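# Snap front panel onto computer tower with two arms

## Task

Mount the front panel on the tower's front face with its top edge upward, and push it in until each of its four pegs has latched into its matching hole; the panel's door must end up closed and the tower must remain standing upright.

## Robot and tools

Robot: two arms, left_arm and right_arm, each with a two-finger parallel gripper and a wrist camera (cam_left_wrist, cam_right_wrist, both 896x504). The scene frame has its origin at table height midway between the arms, +z up, +x out over the table, and left_arm on the +y side. Arm names do not match image sides. Calibrated bases in the scene frame: left_arm at (+0.012, +0.244, +0.041) m, quat_wxyz (1, 0, 0, -0.025); right_arm at (+0.022, -0.249, +0.002) m, quat_wxyz (1, 0, 0, +0.005). Each arm's reported hand pose, hand target and wrist camera pose are expressed in that arm's own base frame, not the scene frame. Reported positions may be off by a few centimetres, more at long reach.

Gripper geometry: fingers extend along the gripper's +z axis and separate along its y axis. end_effector_position is the point between the pads, roughly 1 cm short of the fingertips.

The row format (used by every moving tool): 16 plain numbers, always for both arms: left_arm x, y, z, qw, qx, qy, qz, opening, then right_arm the same eight. x, y, z are an absolute gripper position in metres and qw..qz an absolute orientation quaternion (w first), both in that arm's base frame. Opening runs from -1 (closed) to +1 (fully open, 0.094 m); it is a commanded finger width, not an offset.

execute_actions(actions, cameras): actions is a list of up to 15 actions; each action is a list of up to 15 rows, one row per 1/30 s control step, with the last row repeated to fill 15 steps. An action is rejected for both arms if any target lies more than 0.6 m from the gripper's current position along any of its axes. An empty list just returns state and images. cameras selects images (omitted or ["all"] gives all, [] none).

move(target, speed, blend, opening_speed, blocking, cameras): drives each gripper in a straight line from its Hand target to the absolute pose in target, one 16-number row or a list of up to 15 rows (waypoints). speed is m/s, 0.002 to 0.5 (default 0.25), one value or one per waypoint; rotation is capped at twice that in rad/s. blend (metres) rounds corners at intermediate waypoints. opening_speed (at least 0.2 per second on the -1..+1 scale) makes finger changes gradual. blocking=false returns after about 0.5 s while the move continues; a new move replaces it. Moves do not avoid obstacles or the other arm; keep paths away from an arm's own base. The result adds a move: line, e.g. done, off_target, moving, held, fault, plus limits such as paced (pose clipped) or held (steps withheld). done means at rest within 10 mm and 2 degrees; neither done nor off_target tells you about contact.

wait(seconds 0 to 10): lets time pass with each arm holding its last command. stop(): brakes a running move. zoom_image(camera, region [x0, y0, x1, y1] in pixels, max 504x504): closer look at a wrist image. read_manual(section="licences"): licence texts only. finished_scene(scene): ends the current scene, given its number; irreversible, so call it only once the panel is latched and stays so without the robot.

Controller behaviour: each step the command is clipped to within 100 mm and 20 degrees of the measured pose, so one action may fall short; the next call should carry on toward the goal. Friction and weight can leave a gripper a centimetre or more off target in free air. To hold an arm still, resend the pose it had when it stopped, plus its opening; keep a fixed quaternion by repeating the same one rather than copying drifted readings. A 0 in an opening slot is a real command, so repeat the present opening to leave a gripper alone.

Result lines: end_effector_position and end_effector_quat_wxyz per arm; Hand target; Tool commands; Joint positions (last entry is finger width in metres); Joint velocities ("within noise" when still); Joint torques (include gravity, offsets and noise; entries 3 and 4 wrap at ±28 N m); grip_measured on the opening scale (reads up to ~1.6 mm wide when empty, up to ~3 mm narrow when squeezing a hard part); grip_effort_nm (motor effort, negative closing, with offset and friction, not a pad force). MOTOR HOT appears at 85 °C; at 100 °C an OVER-TEMPERATURE FAULT drops that arm for 30 to 60 s or more, so avoid long stretched holds, heavy loads and pushing at unreachable poses.

Gripping: once the pads touch, commanding about 0.05 below the touch reading (more for small or round parts) applies full force, 50 to 64 N per pad. Close slowly on fragile items; to release, command well above grip_measured.

Avoid: dropping or releasing parts while they move, anything leaving the table, fast impacts, very hard presses, and arm-to-arm collisions (the clearance check does not guard gripper against gripper). Contact force rises with speed and with how far past the surface you aim, so press the panel in slowly with a modest overshoot. Brief external tugs on held parts can occur.

Each tool is called after ">>>" as a command line: name --argument value for each argument, lists and objects as JSON in quotes; but a table of rows of numbers goes row by row, as --pt "numbers of a row", without its own name.

## Session

>>> execute_actions --actions '[]'

Scene clock: 0.00 s.
left_arm: end_effector_position=(+0.8130, +0.0515, +0.2914) grip_measured=+1.000 grip_effort_nm=n/a end_effector_quat_wxyz=(+0.324, +0.013, +0.943, -0.078) | right_arm: end_effector_position=(+0.4044, -0.0458, +0.3106) grip_measured=+1.000 grip_effort_nm=n/a end_effector_quat_wxyz=(+0.656, +0.407, +0.612, -0.171)
Joint positions: left_arm=[0.111 2.183 2.401 -1.141 0.224 0.063 0.094] | right_arm=[0.277 1.007 0.607 0.218 1.112 0.496 0.094]
Joint velocities: within noise
Joint torques (N m): no reading
Motor temperatures (°C): left_arm=[25 29 26 29 26 25 26] | right_arm=[23 28 26 23 26 24 27]
Heat: left arm: hottest shoulder 29 °C; right arm: hottest shoulder 28 °C.
Hand target: left_arm +0.8173, +0.0520, +0.2993; +0.334, +0.014, +0.939, -0.077 | right_arm +0.4085, -0.0446, +0.3249; +0.664, +0.412, +0.603, -0.162
Tool commands: left_gripper/opening=+1.0 right_gripper/opening=+1.0

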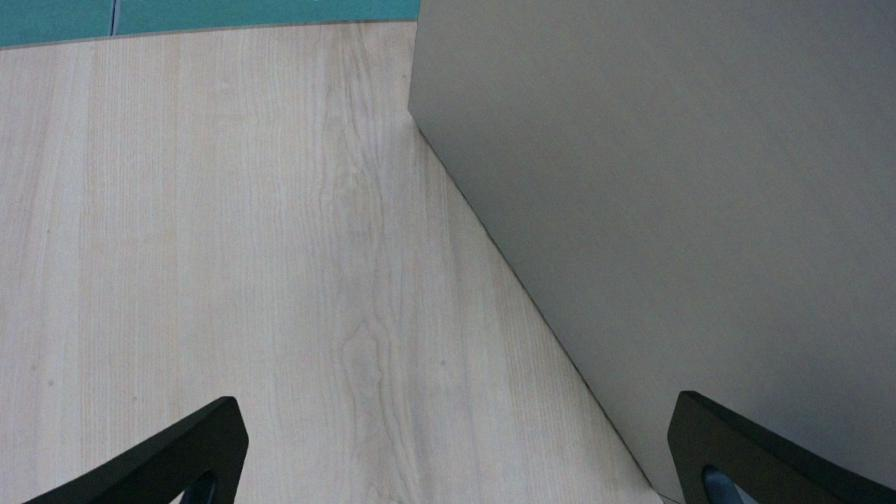

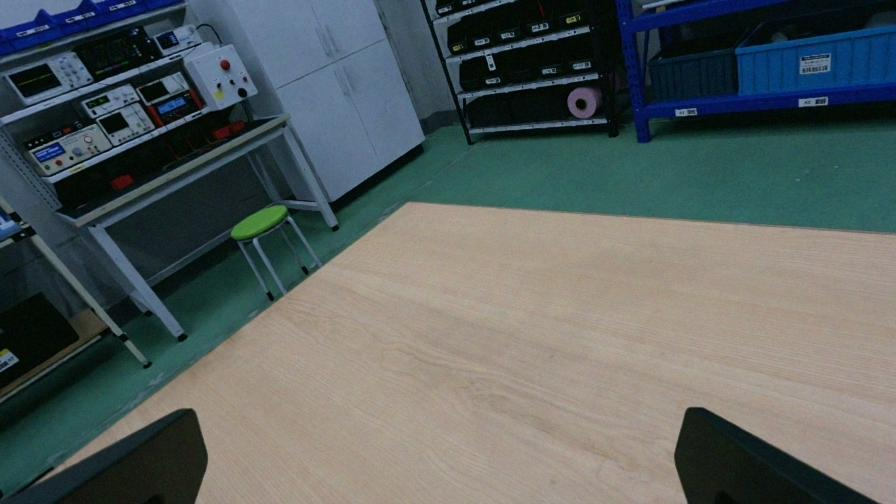

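>>> move --target '[0.8130, 0.0515, 0.2914, 0.324, 0.013, 0.943, -0.078, 1.0, 0.36, 0.0, 0.36, 0.683, -0.183, 0.683, 0.183, 1.0]' --speed 0.3

Scene clock: 58.93 s.
left_arm: end_effector_position=(+0.8130, +0.0515, +0.2914) grip_measured=+1.000 grip_effort_nm=-0.037 end_effector_quat_wxyz=(+0.324, +0.013, +0.943, -0.078) | right_arm: end_effector_position=(+0.3531, +0.0067, +0.3319) grip_measured=+1.000 grip_effort_nm=0.002 end_effector_quat_wxyz=(+0.669, -0.173, +0.695, +0.200)
Joint positions: left_arm=[0.111 2.183 2.401 -1.141 0.224 0.063 0.094] | right_arm=[-0.373 0.694 0.468 0.184 -0.906 0.014 0.094]
Joint velocities: within noise
Joint torques (N m): left_arm=[0.15 -20.95 9.17 1.61 0.12 0.04] | right_arm=[-2.2 -2.49 15.38 0.8 -0.14 -0.17]
Motor temperatures (°C): left_arm=[25 35 33 29 26 24 25] | right_arm=[23 28 33 23 25 24 26]
Heat: left arm: hottest shoulder 35 °C; right arm: hottest elbow 33 °C.
Hand target: left_arm +0.8130, +0.0515, +0.2913; +0.324, +0.013, +0.943, -0.078 | right_arm +0.3585, +0.0003, +0.3597; +0.683, -0.183, +0.683, +0.183
Off the commanded pose: left_arm 0.000 m, 0 deg | right_arm 0.030 m, 3 deg.
move: off_target (right_arm)
camera_calibration:
cam_right_wrist: T_world_to_cam=[[0.492121, -0.868977, -0.0519224, -0.15211], [-0.41247, -0.180235, -0.892963, 0.482647], [0.766607, 0.460862, -0.447124, -0.0383077], [0, 0, 0, 1]] pos_world=[0.303301, -0.0275357, 0.40596]

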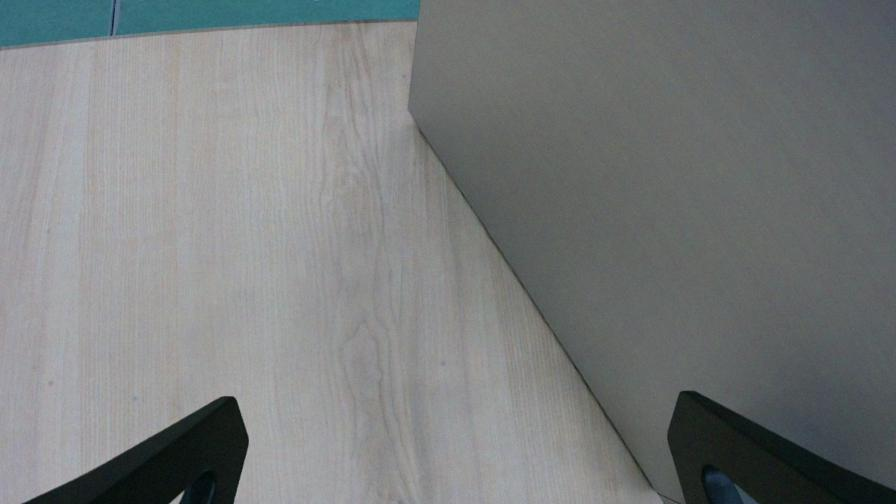

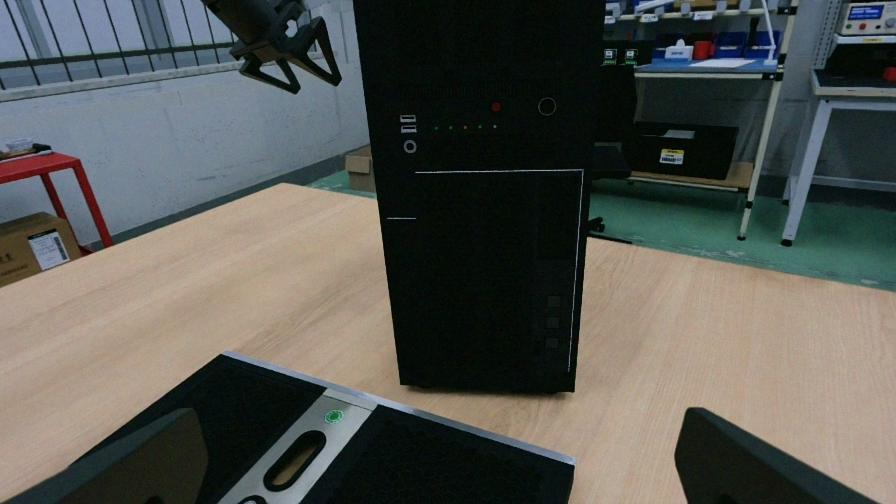

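>>> zoom_image --camera "cam_right_wrist" --region '[330, 0, 640, 400]'

>>> zoom_image --camera "cam_right_wrist" --region '[60, 330, 600, 504]'

Scaled by 1.260 from the camera's 896x504 image, which has a finer 1280x720 frame.

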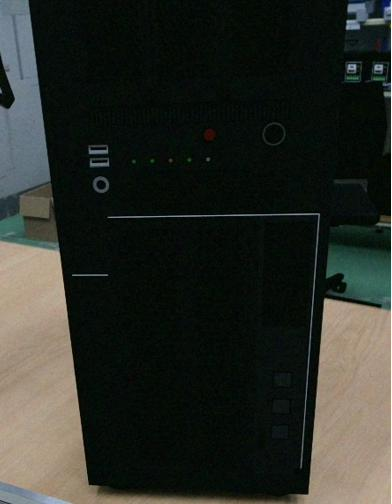

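Region (60, 330, 600, 504) is 540x174 pixels. A region can be at most 504 by 504 pixels.

>>> move --target '[0.40, 0.12, 0.40, 0.4082, 0.2346, 0.8755, -0.1094, 1.0, 0.44, 0.25, 0.42, 0.2164, 0.0, 0.9763, 0.0, 1.0]' --speed 0.3

Scene clock: 110.27 s.
left_arm: end_effector_position=(+0.4007, +0.1174, +0.3991) grip_measured=+1.000 grip_effort_nm=-0.037 end_effector_quat_wxyz=(+0.409, +0.233, +0.875, -0.111) | right_arm: end_effector_position=(+0.4365, +0.2423, +0.4010) grip_measured=+1.000 grip_effort_nm=0.002 end_effector_quat_wxyz=(+0.202, -0.005, +0.979, -0.013)
Joint positions: left_arm=[0.571 1.15 1.335 -1.254 0.75 0.89 0.094] | right_arm=[0.59 1.479 1.785 -1.545 0.242 0.54 0.094]
Joint velocities: within noise
Joint torques (N m): left_arm=[0.38 -5.83 9.33 1.06 0.62 0.16] | right_arm=[-0.79 -12.22 14.05 0.09 0.1 0.06]
Motor temperatures (°C): left_arm=[25 36 33 29 25 24 25] | right_arm=[23 28 37 23 25 23 26]
Heat: left arm: hottest shoulder 36 °C; right arm: hottest elbow 37 °C.
Hand target: left_arm +0.4000, +0.1199, +0.4001; +0.408, +0.235, +0.875, -0.109 | right_arm +0.4393, +0.2496, +0.4197; +0.217, +0.000, +0.976, +0.001
Off the commanded pose: left_arm 0.003 m, 0 deg | right_arm 0.021 m, 2 deg.
move: off_target (right_arm)
camera_calibration:
cam_left_wrist: T_world_to_cam=[[-0.502808, -0.864371, -0.00689066, 0.306806], [-0.781562, 0.458014, -0.423538, 0.468057], [0.36925, -0.207573, -0.905852, 0.32558], [0, 0, 0, 1]] pos_world=[0.39986, 0.118399, 0.495281]
cam_right_wrist: T_world_to_cam=[[-0.00800471, -0.99915, 0.0404413, 0.228011], [-0.999499, 0.00923253, 0.0302655, 0.461361], [-0.0306132, -0.0401787, -0.998723, 0.510613], [0, 0, 0, 1]] pos_world=[0.478587, 0.244073, 0.486776]

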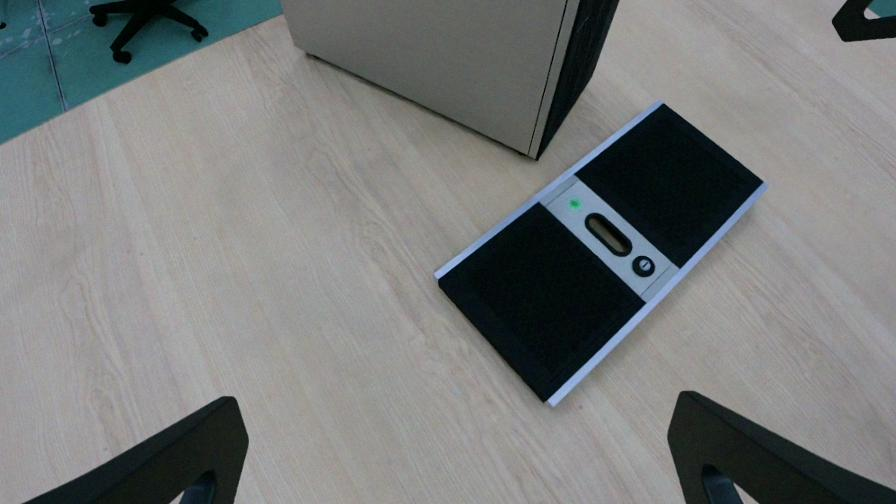

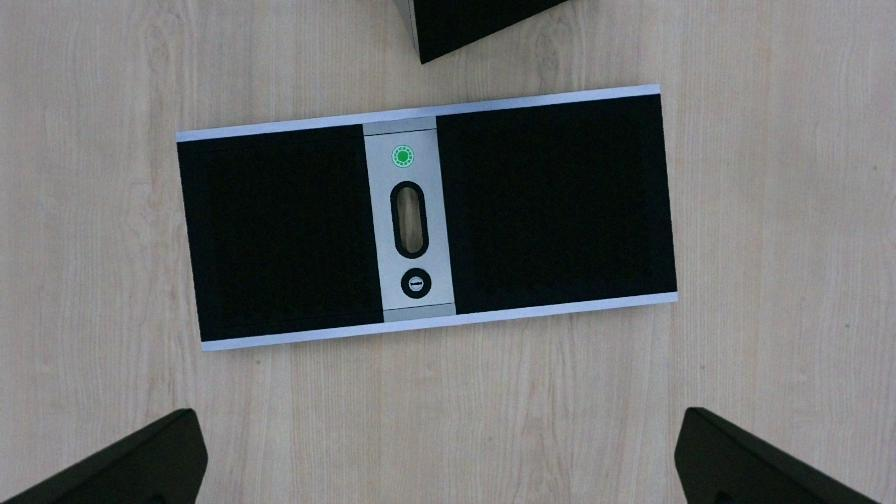

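>>> zoom_image --camera "cam_right_wrist" --region '[160, 70, 480, 370]'

>>> zoom_image --camera "cam_right_wrist" --region '[400, 50, 720, 340]'

>>> zoom_image --camera "cam_left_wrist" --region '[420, 80, 780, 420]'

Scaled by 1.575 from the camera's 896x504 image, which has a finer 1280x720 frame.

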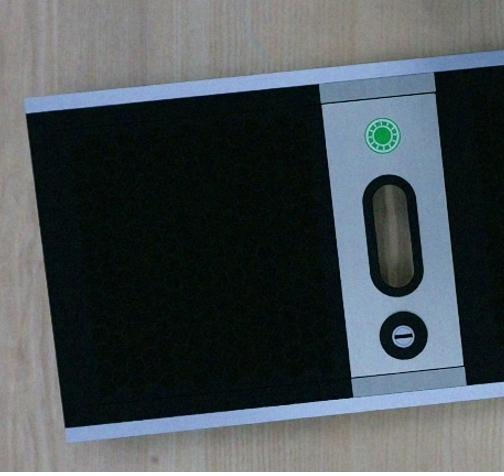

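Scaled by 1.575 from the camera's 896x504 image, which has a finer 1280x720 frame.

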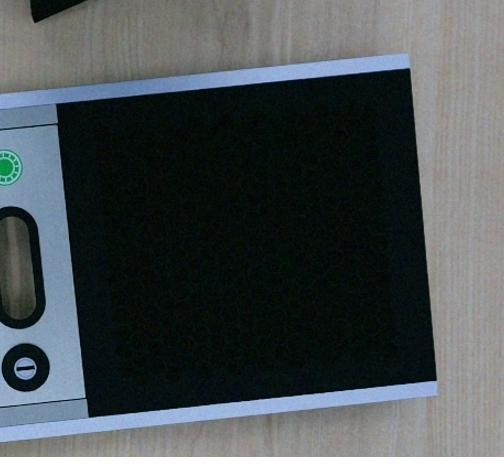

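Scaled by 1.400 from the camera's 896x504 image, which has a finer 1280x720 frame.

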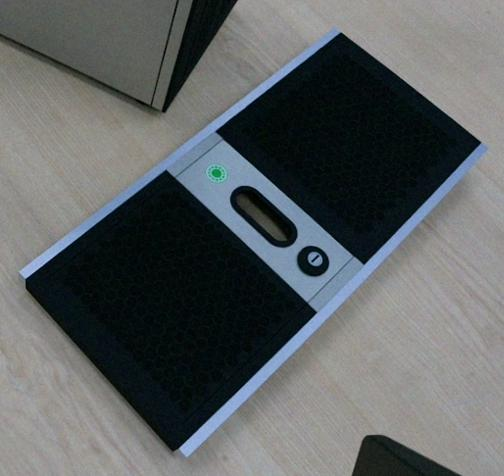

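>>> move --target '[0.40, 0.12, 0.40, 0.4082, 0.2346, 0.8755, -0.1094, 1.0, 0.432, -0.105, 0.10, 0.2988, 0.2988, 0.641, 0.641, -0.9]' --speed 0.3

Scene clock: 207.90 s.
left_arm: end_effector_position=(+0.4006, +0.1174, +0.3990) grip_measured=+1.000 grip_effort_nm=-0.032 end_effector_quat_wxyz=(+0.409, +0.233, +0.875, -0.110) | right_arm: end_effector_position=(+0.4330, -0.1046, +0.1032) grip_measured=-0.898 grip_effort_nm=-0.100 end_effector_quat_wxyz=(+0.301, +0.294, +0.644, +0.639)
Joint positions: left_arm=[0.571 1.15 1.335 -1.255 0.75 0.89 0.094] | right_arm=[-0.619 1.865 0.56 1.293 -1.323 1.547 0.005]
Joint velocities: within noise
Joint torques (N m): left_arm=[0.67 -5.77 9.36 1.07 0.63 0.14] | right_arm=[-1.44 -10.7 3.19 1.57 0.15 0.02]
Motor temperatures (°C): left_arm=[25 30 34 28 25 23 25] | right_arm=[23 29 41 23 24 23 25]
Heat: left arm: hottest elbow 34 °C; right arm: hottest elbow 41 °C.
Hand target: left_arm +0.4000, +0.1199, +0.4001; +0.408, +0.235, +0.875, -0.109 | right_arm +0.4319, -0.1050, +0.1000; +0.298, +0.299, +0.642, +0.640
Off the commanded pose: left_arm 0.003 m, 0 deg | right_arm 0.003 m, 1 deg.
move: done
camera_calibration:
cam_left_wrist: T_world_to_cam=[[-0.503231, -0.864122, -0.00713639, 0.306985], [-0.781349, 0.458524, -0.423378, 0.467806], [0.369123, -0.207481, -0.905925, 0.325629], [0, 0, 0, 1]] pos_world=[0.399807, 0.118334, 0.495245]
cam_right_wrist: T_world_to_cam=[[-0.0109427, -0.0178654, -0.999781, 0.104593], [-0.909046, 0.416688, 0.00250368, 0.476339], [0.416552, 0.908874, -0.0208001, 0.00384592], [0, 0, 0, 1]] pos_world=[0.432556, -0.200111, 0.103458]

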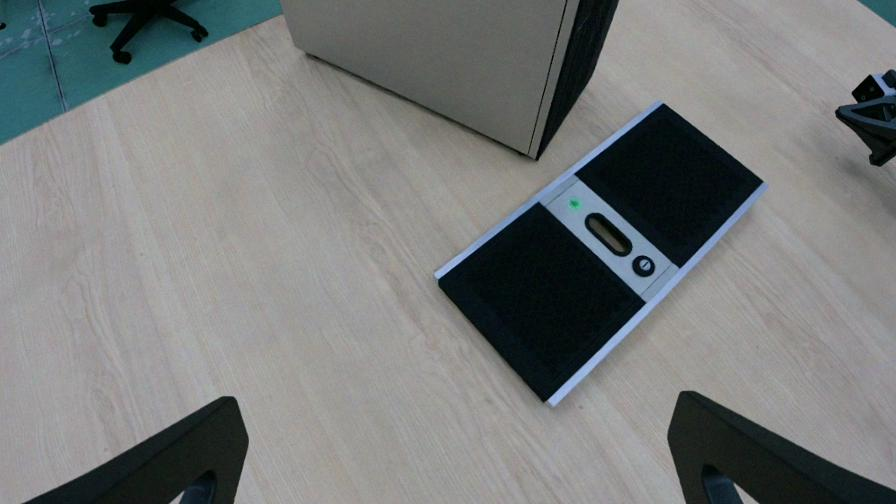

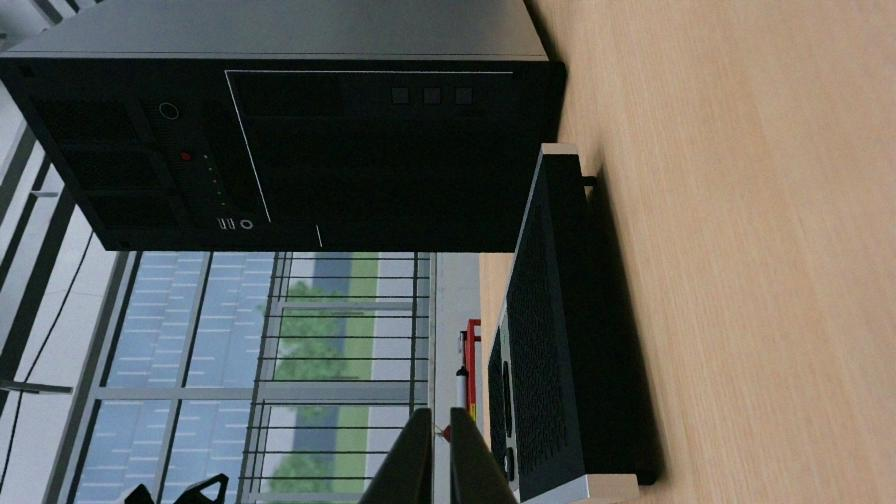

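>>> zoom_image --camera "cam_right_wrist" --region '[0, 40, 340, 280]'

>>> zoom_image --camera "cam_right_wrist" --region '[300, 40, 640, 280]'

>>> zoom_image --camera "cam_right_wrist" --region '[460, 120, 740, 504]'

Scaled by 1.482 from the camera's 896x504 image, which has a finer 1280x720 frame.

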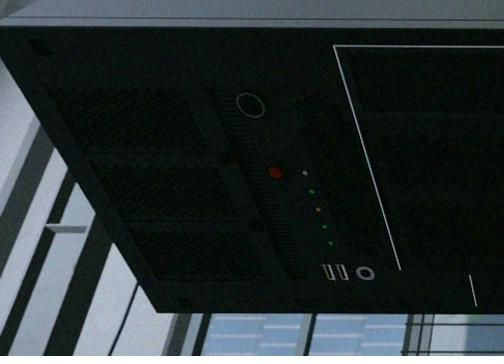

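Scaled by 1.482 from the camera's 896x504 image, which has a finer 1280x720 frame.

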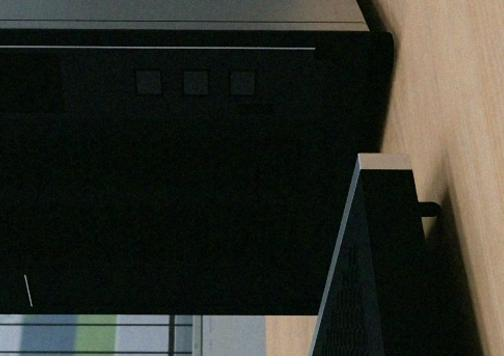

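Scaled by 1.312 from the camera's 896x504 image, which has a finer 1280x720 frame.

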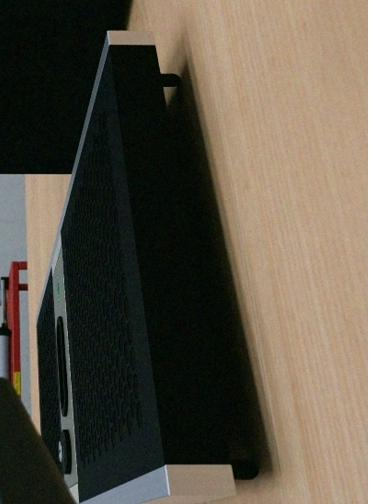

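>>> move --target '[0.40, 0.12, 0.40, 0.4082, 0.2346, 0.8755, -0.1094, 1.0, 0.47, 0.36, 0.28, 0.2164, 0.0, 0.9763, 0.0, -0.9]' --speed 0.3 --cameras '["cam_right_wrist"]'

Scene clock: 319.43 s.
left_arm: end_effector_position=(+0.4006, +0.1174, +0.3990) grip_measured=+1.000 grip_effort_nm=-0.037 end_effector_quat_wxyz=(+0.409, +0.233, +0.875, -0.110) | right_arm: end_effector_position=(+0.4606, +0.3510, +0.2617) grip_measured=-0.898 grip_effort_nm=-0.100 end_effector_quat_wxyz=(+0.203, -0.008, +0.979, -0.012)
Joint positions: left_arm=[0.571 1.15 1.335 -1.255 0.75 0.89 0.094] | right_arm=[0.735 1.665 1.637 -1.245 0.285 0.676 0.005]
Joint velocities: within noise
Joint torques (N m): left_arm=[0.67 -5.48 9.35 1.05 0.62 0.13] | right_arm=[-1.67 -14.97 14.65 0.1 0.39 0.05]
Motor temperatures (°C): left_arm=[25 29 35 28 25 22 25] | right_arm=[23 30 32 23 24 23 25]
Heat: left arm: hottest elbow 35 °C; right arm: hottest elbow 32 °C.
Hand target: left_arm +0.4000, +0.1199, +0.4001; +0.408, +0.235, +0.875, -0.109 | right_arm +0.4692, +0.3595, +0.2801; +0.217, +0.000, +0.976, +0.001
Off the commanded pose: left_arm 0.003 m, 0 deg | right_arm 0.022 m, 2 deg.
move: off_target (right_arm)
camera_calibration:
cam_right_wrist: T_world_to_cam=[[-0.00120677, -0.999235, 0.0390962, 0.339599], [-0.999567, 0.00235493, 0.0293348, 0.491296], [-0.0294045, -0.0390438, -0.998805, 0.37569], [0, 0, 0, 1]] pos_world=[0.50254, 0.35285, 0.347552]
Images, in order (width x height): cam_right_wrist 896x504.

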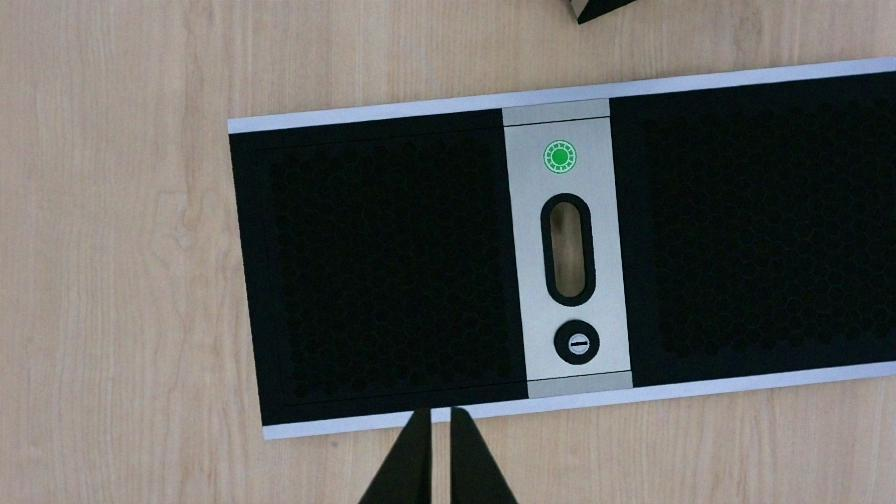

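>>> zoom_image --camera "cam_right_wrist" --region '[215, 90, 435, 310]'

>>> zoom_image --camera "cam_right_wrist" --region '[470, 80, 690, 300]'

>>> zoom_image --camera "cam_right_wrist" --region '[470, 240, 690, 440]'

>>> zoom_image --camera "cam_right_wrist" --region '[215, 280, 435, 460]'

Scaled by 2.291 from the camera's 896x504 image, which has a finer 1280x720 frame.

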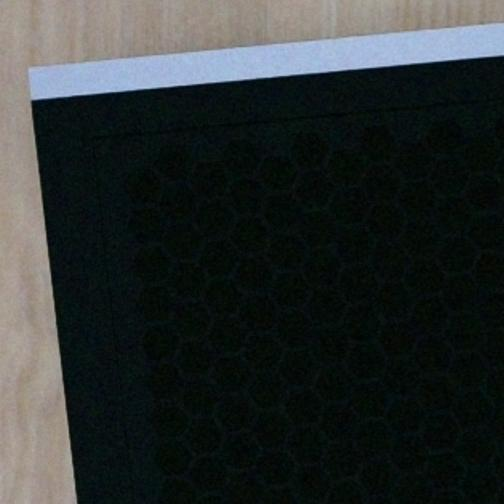

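Scaled by 2.291 from the camera's 896x504 image, which has a finer 1280x720 frame.

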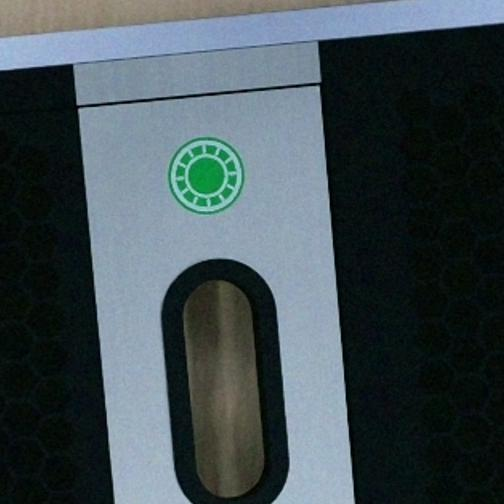

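Scaled by 2.291 from the camera's 896x504 image, which has a finer 1280x720 frame.

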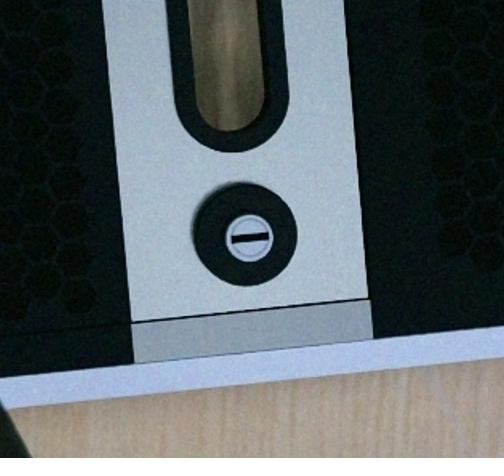

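Scaled by 2.291 from the camera's 896x504 image, which has a finer 1280x720 frame.

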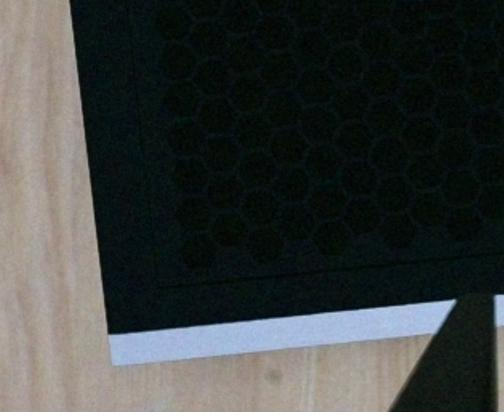

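>>> move --target '[0.40, 0.15, 0.055, 0.2988, -0.2988, 0.641, -0.641, -0.9, 0.4667, 0.0665, 0.26, 0.8266, -0.1067, 0.5266, 0.1674, -0.9]' --speed 0.3

Scene clock: 399.93 s.
left_arm: end_effector_position=(+0.3949, +0.1426, +0.0569) grip_measured=-0.898 grip_effort_nm=-0.125 end_effector_quat_wxyz=(+0.263, -0.267, +0.658, -0.653) | right_arm: end_effector_position=(+0.4626, +0.0707, +0.2519) grip_measured=-0.898 grip_effort_nm=-0.105 end_effector_quat_wxyz=(+0.809, -0.111, +0.553, +0.163)
Joint positions: left_arm=[0.769 1.902 0.833 -0.636 1.562 0.132 0.005] | right_arm=[0.029 1.571 0.423 1.544 -0.343 0.14 0.005]
Joint velocities: within noise
Joint torques (N m): left_arm=[0.44 -10.05 5.34 0.84 0.9 -0.03] | right_arm=[-2.55 -8.82 6.57 1.83 0.04 0.11]
Motor temperatures (°C): left_arm=[25 29 35 28 25 22 25] | right_arm=[23 32 43 22 24 23 24]
Heat: left arm: hottest elbow 35 °C; right arm: hottest elbow 43 °C.
Hand target: left_arm +0.3992, +0.1504, +0.0550; +0.266, -0.268, +0.657, -0.652 | right_arm +0.4666, +0.0664, +0.2604; +0.817, -0.108, +0.542, +0.164
Off the commanded pose: left_arm 0.009 m, 6 deg | right_arm 0.010 m, 4 deg.
joint sent to its limit (left arm) — joint 5 (wrist yaw), upper limit. The joint targets are off in orientation, not in position.
joint sent to its limit (right arm) — joint 4 (wrist pitch), upper limit. The joint targets still meet the commanded pose.
move: off_target (left_arm, right_arm)
camera_calibration:
cam_left_wrist: T_world_to_cam=[[0.000626392, -0.0148661, 0.999889, -0.0538884], [-0.945694, -0.325029, -0.00424002, 0.45972], [0.325056, -0.945587, -0.0142624, 0.0949509], [0, 0, 0, 1]] pos_world=[0.403924, 0.238406, 0.0571858]
cam_right_wrist: T_world_to_cam=[[0.37488, -0.926993, -0.0122013, -0.106262], [-0.0656551, -0.0134186, -0.997752, 0.322034], [0.924745, 0.374839, -0.0658922, -0.350687], [0, 0, 0, 1]] pos_world=[0.385275, 0.0372687, 0.296906]

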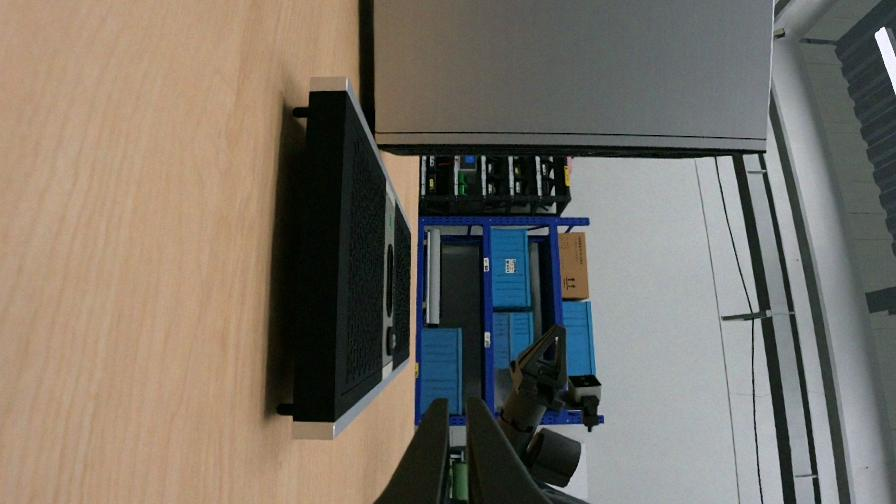

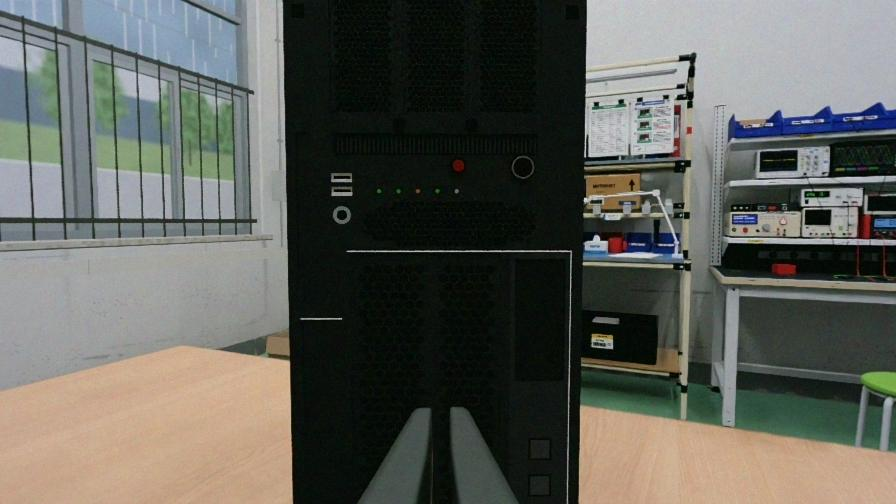

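>>> zoom_image --camera "cam_right_wrist" --region '[270, 0, 600, 260]'

>>> zoom_image --camera "cam_right_wrist" --region '[270, 230, 600, 504]'

>>> zoom_image --camera "cam_left_wrist" --region '[260, 60, 460, 460]'

Scaled by 1.527 from the camera's 896x504 image, which has a finer 1280x720 frame.

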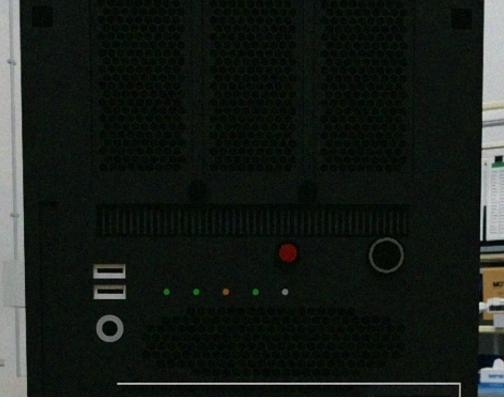

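Scaled by 1.527 from the camera's 896x504 image, which has a finer 1280x720 frame.

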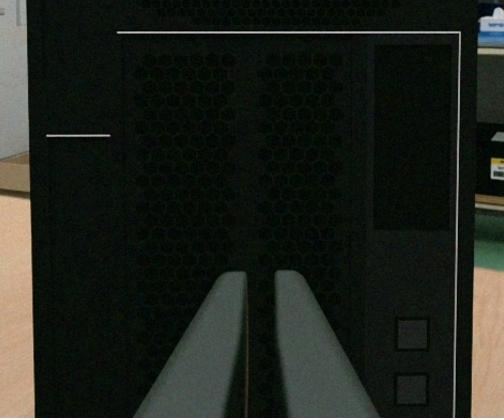

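Scaled by 1.260 from the camera's 896x504 image, which has a finer 1280x720 frame.

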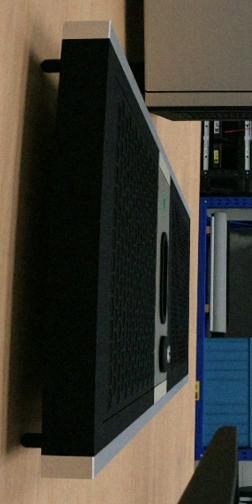

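>>> move --target '[0.40, 0.15, 0.055, 0.2988, -0.2988, 0.641, -0.641, -0.9, 0.4667, 0.0665, 0.13, 0.8266, -0.1067, 0.5266, 0.1674, 1.0]' --speed 0.3 --cameras '["cam_right_wrist"]'

Scene clock: 413.37 s.
left_arm: end_effector_position=(+0.3954, +0.1435, +0.0568) grip_measured=-0.898 grip_effort_nm=-0.129 end_effector_quat_wxyz=(+0.264, -0.267, +0.658, -0.653) | right_arm: end_effector_position=(+0.4626, +0.0720, +0.1272) grip_measured=+0.998 grip_effort_nm=0.125 end_effector_quat_wxyz=(+0.725, -0.129, +0.658, +0.159)
Joint positions: left_arm=[0.77 1.902 0.833 -0.625 1.562 0.122 0.005] | right_arm=[0.014 1.821 0.383 1.547 -0.393 0.064 0.094]
Joint velocities: within noise
Joint torques (N m): left_arm=[0.32 -10.52 5.19 1.02 0.88 0.01] | right_arm=[-2.73 -9.82 3.77 1.78 -0.05 -0.2]
Motor temperatures (°C): left_arm=[25 29 34 28 26 22 25] | right_arm=[23 31 40 22 24 23 24]
Heat: left arm: hottest elbow 34 °C; right arm: hottest elbow 40 °C.
Hand target: left_arm +0.3993, +0.1504, +0.0550; +0.266, -0.268, +0.657, -0.652 | right_arm +0.4669, +0.0665, +0.1306; +0.732, -0.132, +0.651, +0.149
Off the commanded pose: left_arm 0.008 m, 6 deg | right_arm 0.007 m, 19 deg.
joint sent to its limit (left arm) — joint 5 (wrist yaw), upper limit. The joint targets are off in orientation, not in position.
joint sent to its limit (right arm) — joint 4 (wrist pitch), upper limit. The joint targets are off in orientation, not in position.
move: off_target (left_arm, right_arm)
camera_calibration:
cam_right_wrist: T_world_to_cam=[[0.384925, -0.922493, -0.0289659, -0.109365], [-0.315936, -0.102211, -0.943259, 0.31288], [0.86719, 0.372235, -0.330792, -0.298896], [0, 0, 0, 1]] pos_world=[0.400147, 0.0423513, 0.193086]
Images, in order (width x height): cam_right_wrist 896x504.

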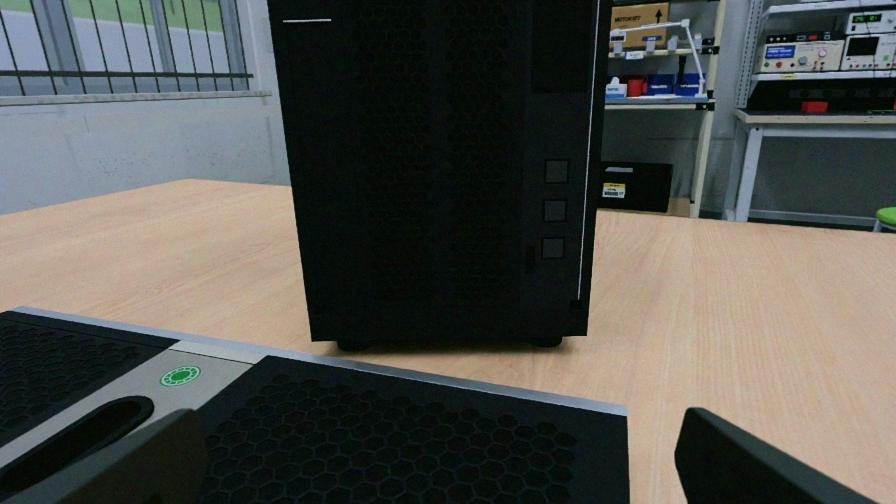

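>>> zoom_image --camera "cam_right_wrist" --region '[290, 180, 620, 360]'

>>> zoom_image --camera "cam_right_wrist" --region '[480, 220, 620, 360]'

>>> zoom_image --camera "cam_right_wrist" --region '[290, 220, 430, 360]'

Scaled by 1.527 from the camera's 896x504 image, which has a finer 1280x720 frame.

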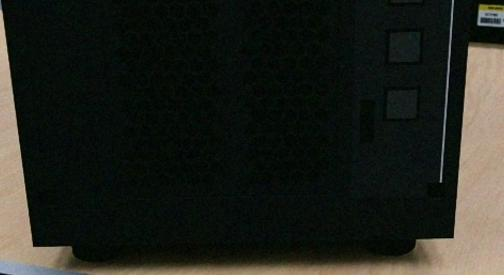

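Scaled by 3.600 from the camera's 896x504 image, which has a finer 1280x720 frame.

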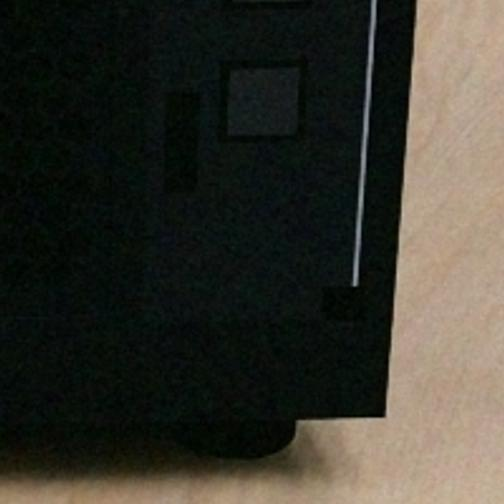

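Scaled by 3.600 from the camera's 896x504 image, which has a finer 1280x720 frame.

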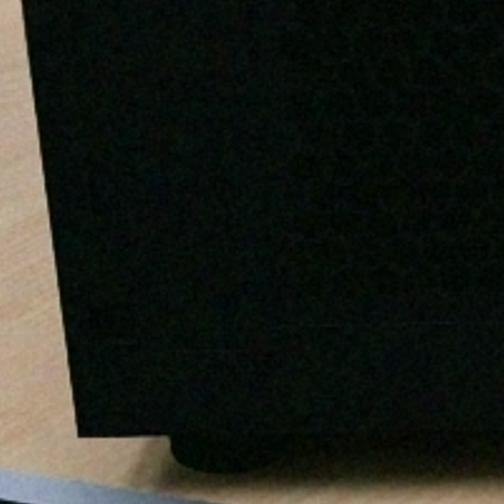

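>>> zoom_image --camera "cam_right_wrist" --region '[295, 270, 375, 350]'

>>> zoom_image --camera "cam_right_wrist" --region '[0, 300, 300, 504]'

Scaled by 6.300 from the camera's 896x504 image, which has a finer 1280x720 frame.

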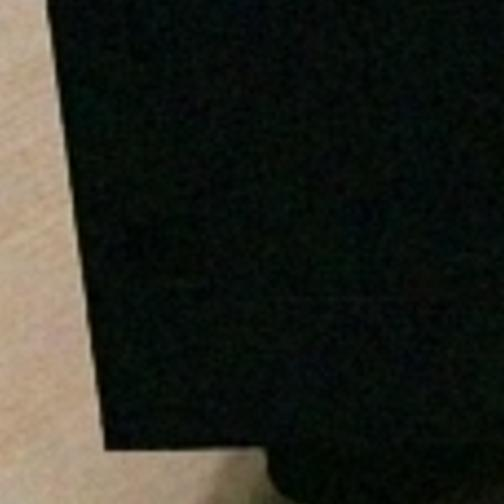

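Scaled by 1.680 from the camera's 896x504 image, which has a finer 1280x720 frame.

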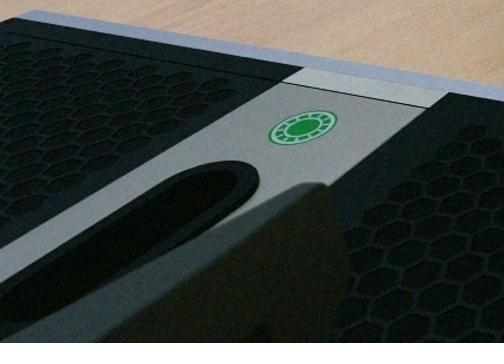

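>>> move --target '[0.40, 0.15, 0.055, 0.2988, -0.2988, 0.641, -0.641, -0.9, 0.5363, 0.0959, 0.115, 0.693, -0.1404, 0.693, 0.1404, 1.0]' --speed 0.2

Scene clock: 563.03 s.
left_arm: end_effector_position=(+0.3959, +0.1440, +0.0567) grip_measured=-0.898 grip_effort_nm=-0.134 end_effector_quat_wxyz=(+0.264, -0.266, +0.658, -0.652) | right_arm: end_effector_position=(+0.5270, +0.0909, +0.1124) grip_measured=+0.998 grip_effort_nm=0.125 end_effector_quat_wxyz=(+0.689, -0.133, +0.698, +0.143)
Joint positions: left_arm=[0.77 1.902 0.833 -0.615 1.562 0.114 0.005] | right_arm=[0.069 1.824 0.552 1.262 -0.325 0.013 0.094]
Joint velocities: within noise
Joint torques (N m): left_arm=[0.32 -10.7 5.05 0.9 0.9 0.01] | right_arm=[-0.79 -11.34 6.68 1.07 0.16 -0.17]
Motor temperatures (°C): left_arm=[25 30 30 27 26 22 25] | right_arm=[23 29 30 22 24 23 24]
Heat: left arm: hottest shoulder 30 °C; right arm: hottest elbow 30 °C.
Hand target: left_arm +0.3993, +0.1504, +0.0550; +0.266, -0.268, +0.657, -0.652 | right_arm +0.5360, +0.0959, +0.1151; +0.693, -0.140, +0.693, +0.140
Off the commanded pose: left_arm 0.007 m, 6 deg | right_arm 0.011 m, 1 deg.
joint sent to its limit (left arm) — joint 5 (wrist yaw), upper limit. The joint targets are off in orientation, not in position.
move: off_target (left_arm, right_arm)
camera_calibration:
cam_left_wrist: T_world_to_cam=[[-0.000714649, -0.016209, 0.999868, -0.0529475], [-0.945385, -0.325901, -0.00595894, 0.461212], [0.325955, -0.945265, -0.0150908, 0.0955693], [0, 0, 0, 1]] pos_world=[0.404833, 0.23979, 0.0571311]
cam_right_wrist: T_world_to_cam=[[0.367491, -0.929765, -0.0220917, -0.10809], [-0.409948, -0.14062, -0.901204, 0.369558], [0.834801, 0.340241, -0.432832, -0.33516], [0, 0, 0, 1]] pos_world=[0.471013, 0.0655041, 0.185592]

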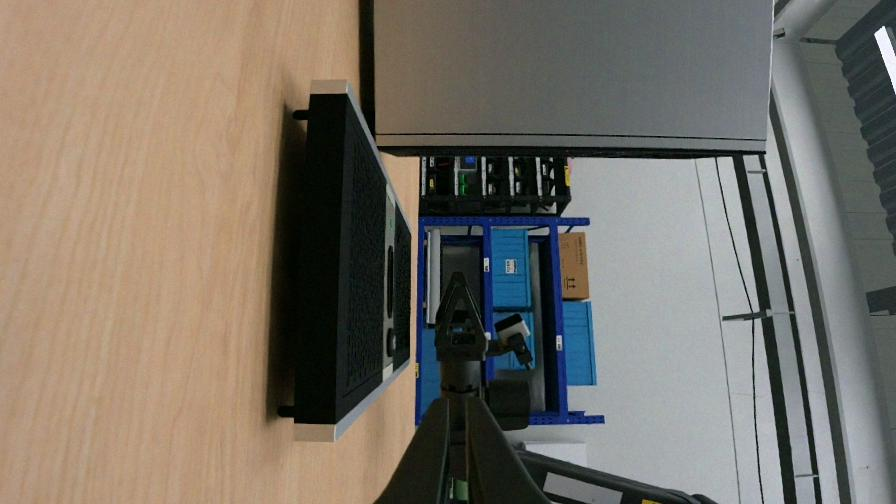

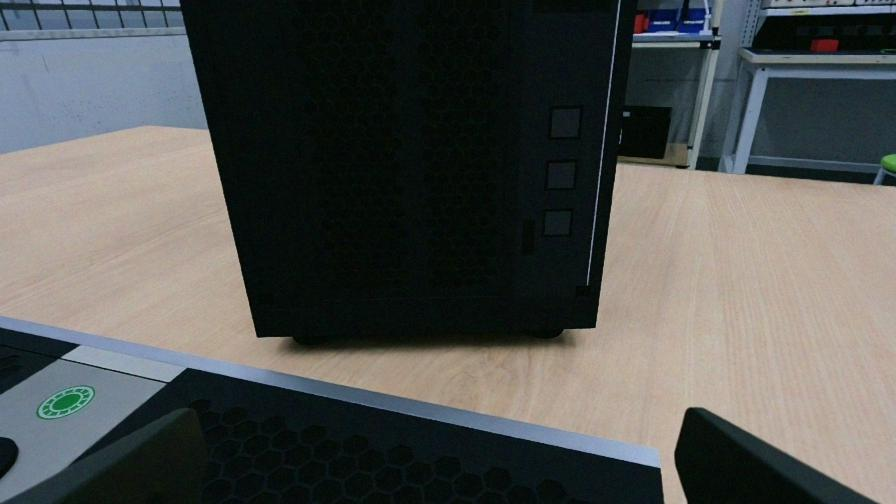

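>>> zoom_image --camera "cam_right_wrist" --region '[230, 240, 420, 350]'

>>> zoom_image --camera "cam_right_wrist" --region '[430, 240, 620, 350]'

>>> zoom_image --camera "cam_left_wrist" --region '[260, 350, 400, 460]'

>>> zoom_image --camera "cam_left_wrist" --region '[270, 60, 410, 170]'

Scaled by 2.653 from the camera's 896x504 image, which has a finer 1280x720 frame.

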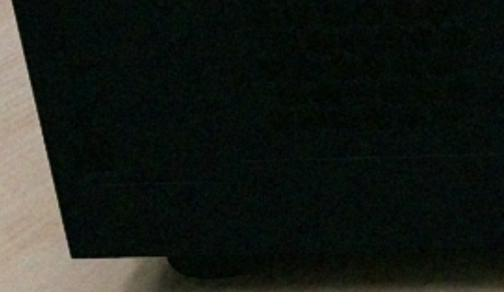

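Scaled by 2.653 from the camera's 896x504 image, which has a finer 1280x720 frame.

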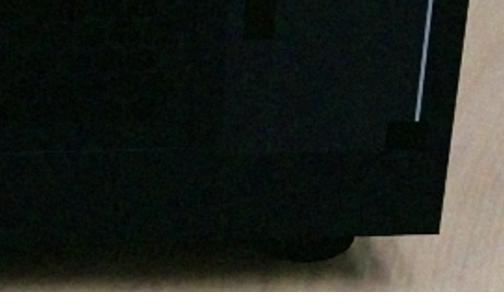

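Scaled by 3.600 from the camera's 896x504 image, which has a finer 1280x720 frame.

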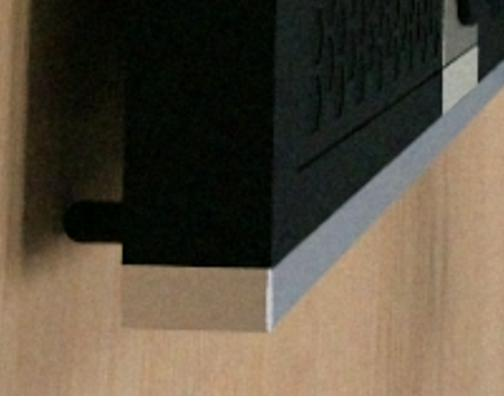

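Scaled by 3.600 from the camera's 896x504 image, which has a finer 1280x720 frame.

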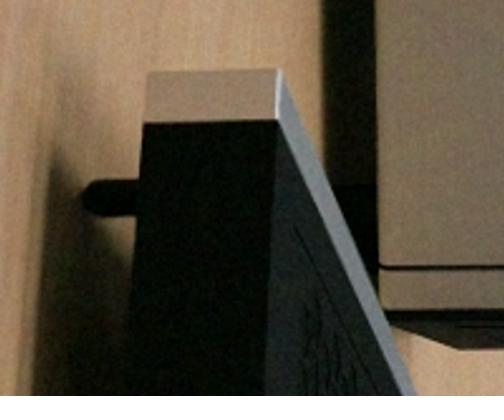

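>>> move --pt "0.36 0.05 0.20 0.397 -0.6479 0.5543 -0.3397 0.064 0.50 0.0 0.25 0.693 -0.1404 0.693 0.1404 -0.9" --pt "0.3575 -0.302 0.12 0.397 -0.6479 0.5543 -0.3397 0.064 0.38 -0.09 0.20 0.2706 0.2706 0.6533 0.6533 -0.9" --pt "0.3575 -0.302 0.035 0.397 -0.6479 0.5543 -0.3397 0.064 0.38 -0.09 0.12 0.2706 0.2706 0.6533 0.6533 -0.9" --speed 0.25 --blend 0.03

Scene clock: 862.47 s.
left_arm: end_effector_position=(+0.3569, -0.2954, +0.0382) grip_measured=+0.062 grip_effort_nm=0.066 end_effector_quat_wxyz=(-0.423, +0.580, -0.589, +0.370) | right_arm: end_effector_position=(+0.3816, -0.0860, +0.1227) grip_measured=-0.898 grip_effort_nm=-0.090 end_effector_quat_wxyz=(+0.265, +0.263, +0.666, +0.646)
Joint positions: left_arm=[-0.995 1.721 0.581 0.465 -0.941 -2.071 0.05] | right_arm=[-0.673 1.661 0.469 0.925 -1.476 1.293 0.005]
Joint velocities: within noise
Joint torques (N m): left_arm=[-0.38 -7.71 5.33 2.17 -0.55 -0.01] | right_arm=[-1.85 -9.17 4.22 1.57 -0.16 -0.01]
Motor temperatures (°C): left_arm=[25 29 30 27 26 21 24] | right_arm=[22 30 32 22 24 23 24]
Heat: left arm: hottest elbow 30 °C; right arm: hottest elbow 32 °C.
Hand target: left_arm +0.3577, -0.3017, +0.0350; -0.420, +0.583, -0.586, +0.376 | right_arm +0.3798, -0.0900, +0.1201; +0.265, +0.271, +0.663, +0.646
Off the commanded pose: left_arm 0.007 m, 10 deg | right_arm 0.005 m, 2 deg.
joint sent to its limit (left arm) — joint 6 (wrist roll), lower limit. The joint targets are off in orientation, not in position.
move: off_target (left_arm); limits=paced
camera_calibration:
cam_left_wrist: T_world_to_cam=[[0.373034, -0.0631155, 0.925668, -0.186083], [-0.367985, -0.925924, 0.085161, -0.105802], [0.851723, -0.3724, -0.368627, -0.312294], [0, 0, 0, 1]] pos_world=[0.29647, -0.226008, 0.0661415]
cam_right_wrist: T_world_to_cam=[[-0.0243558, -0.0348596, -0.999095, 0.127479], [-0.946807, 0.321582, 0.0118607, 0.426889], [0.320878, 0.94624, -0.0408377, 0.0509234], [0, 0, 0, 1]] pos_world=[0.390946, -0.181022, 0.12438]

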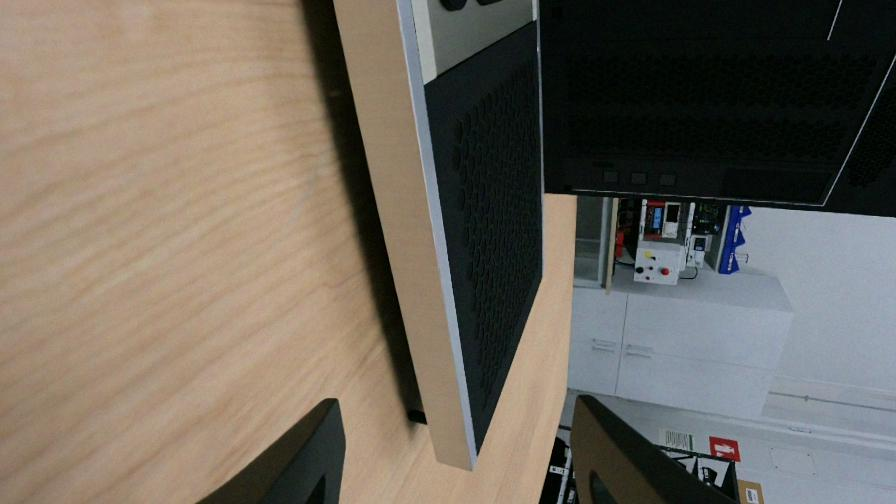

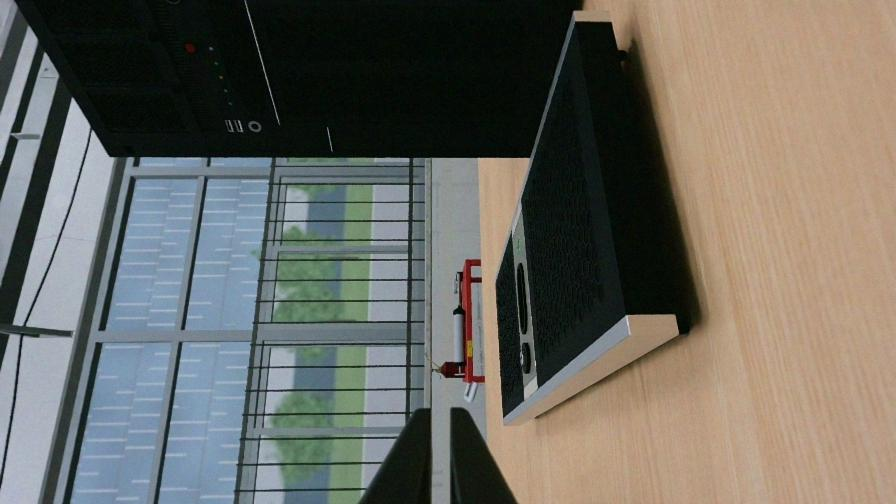

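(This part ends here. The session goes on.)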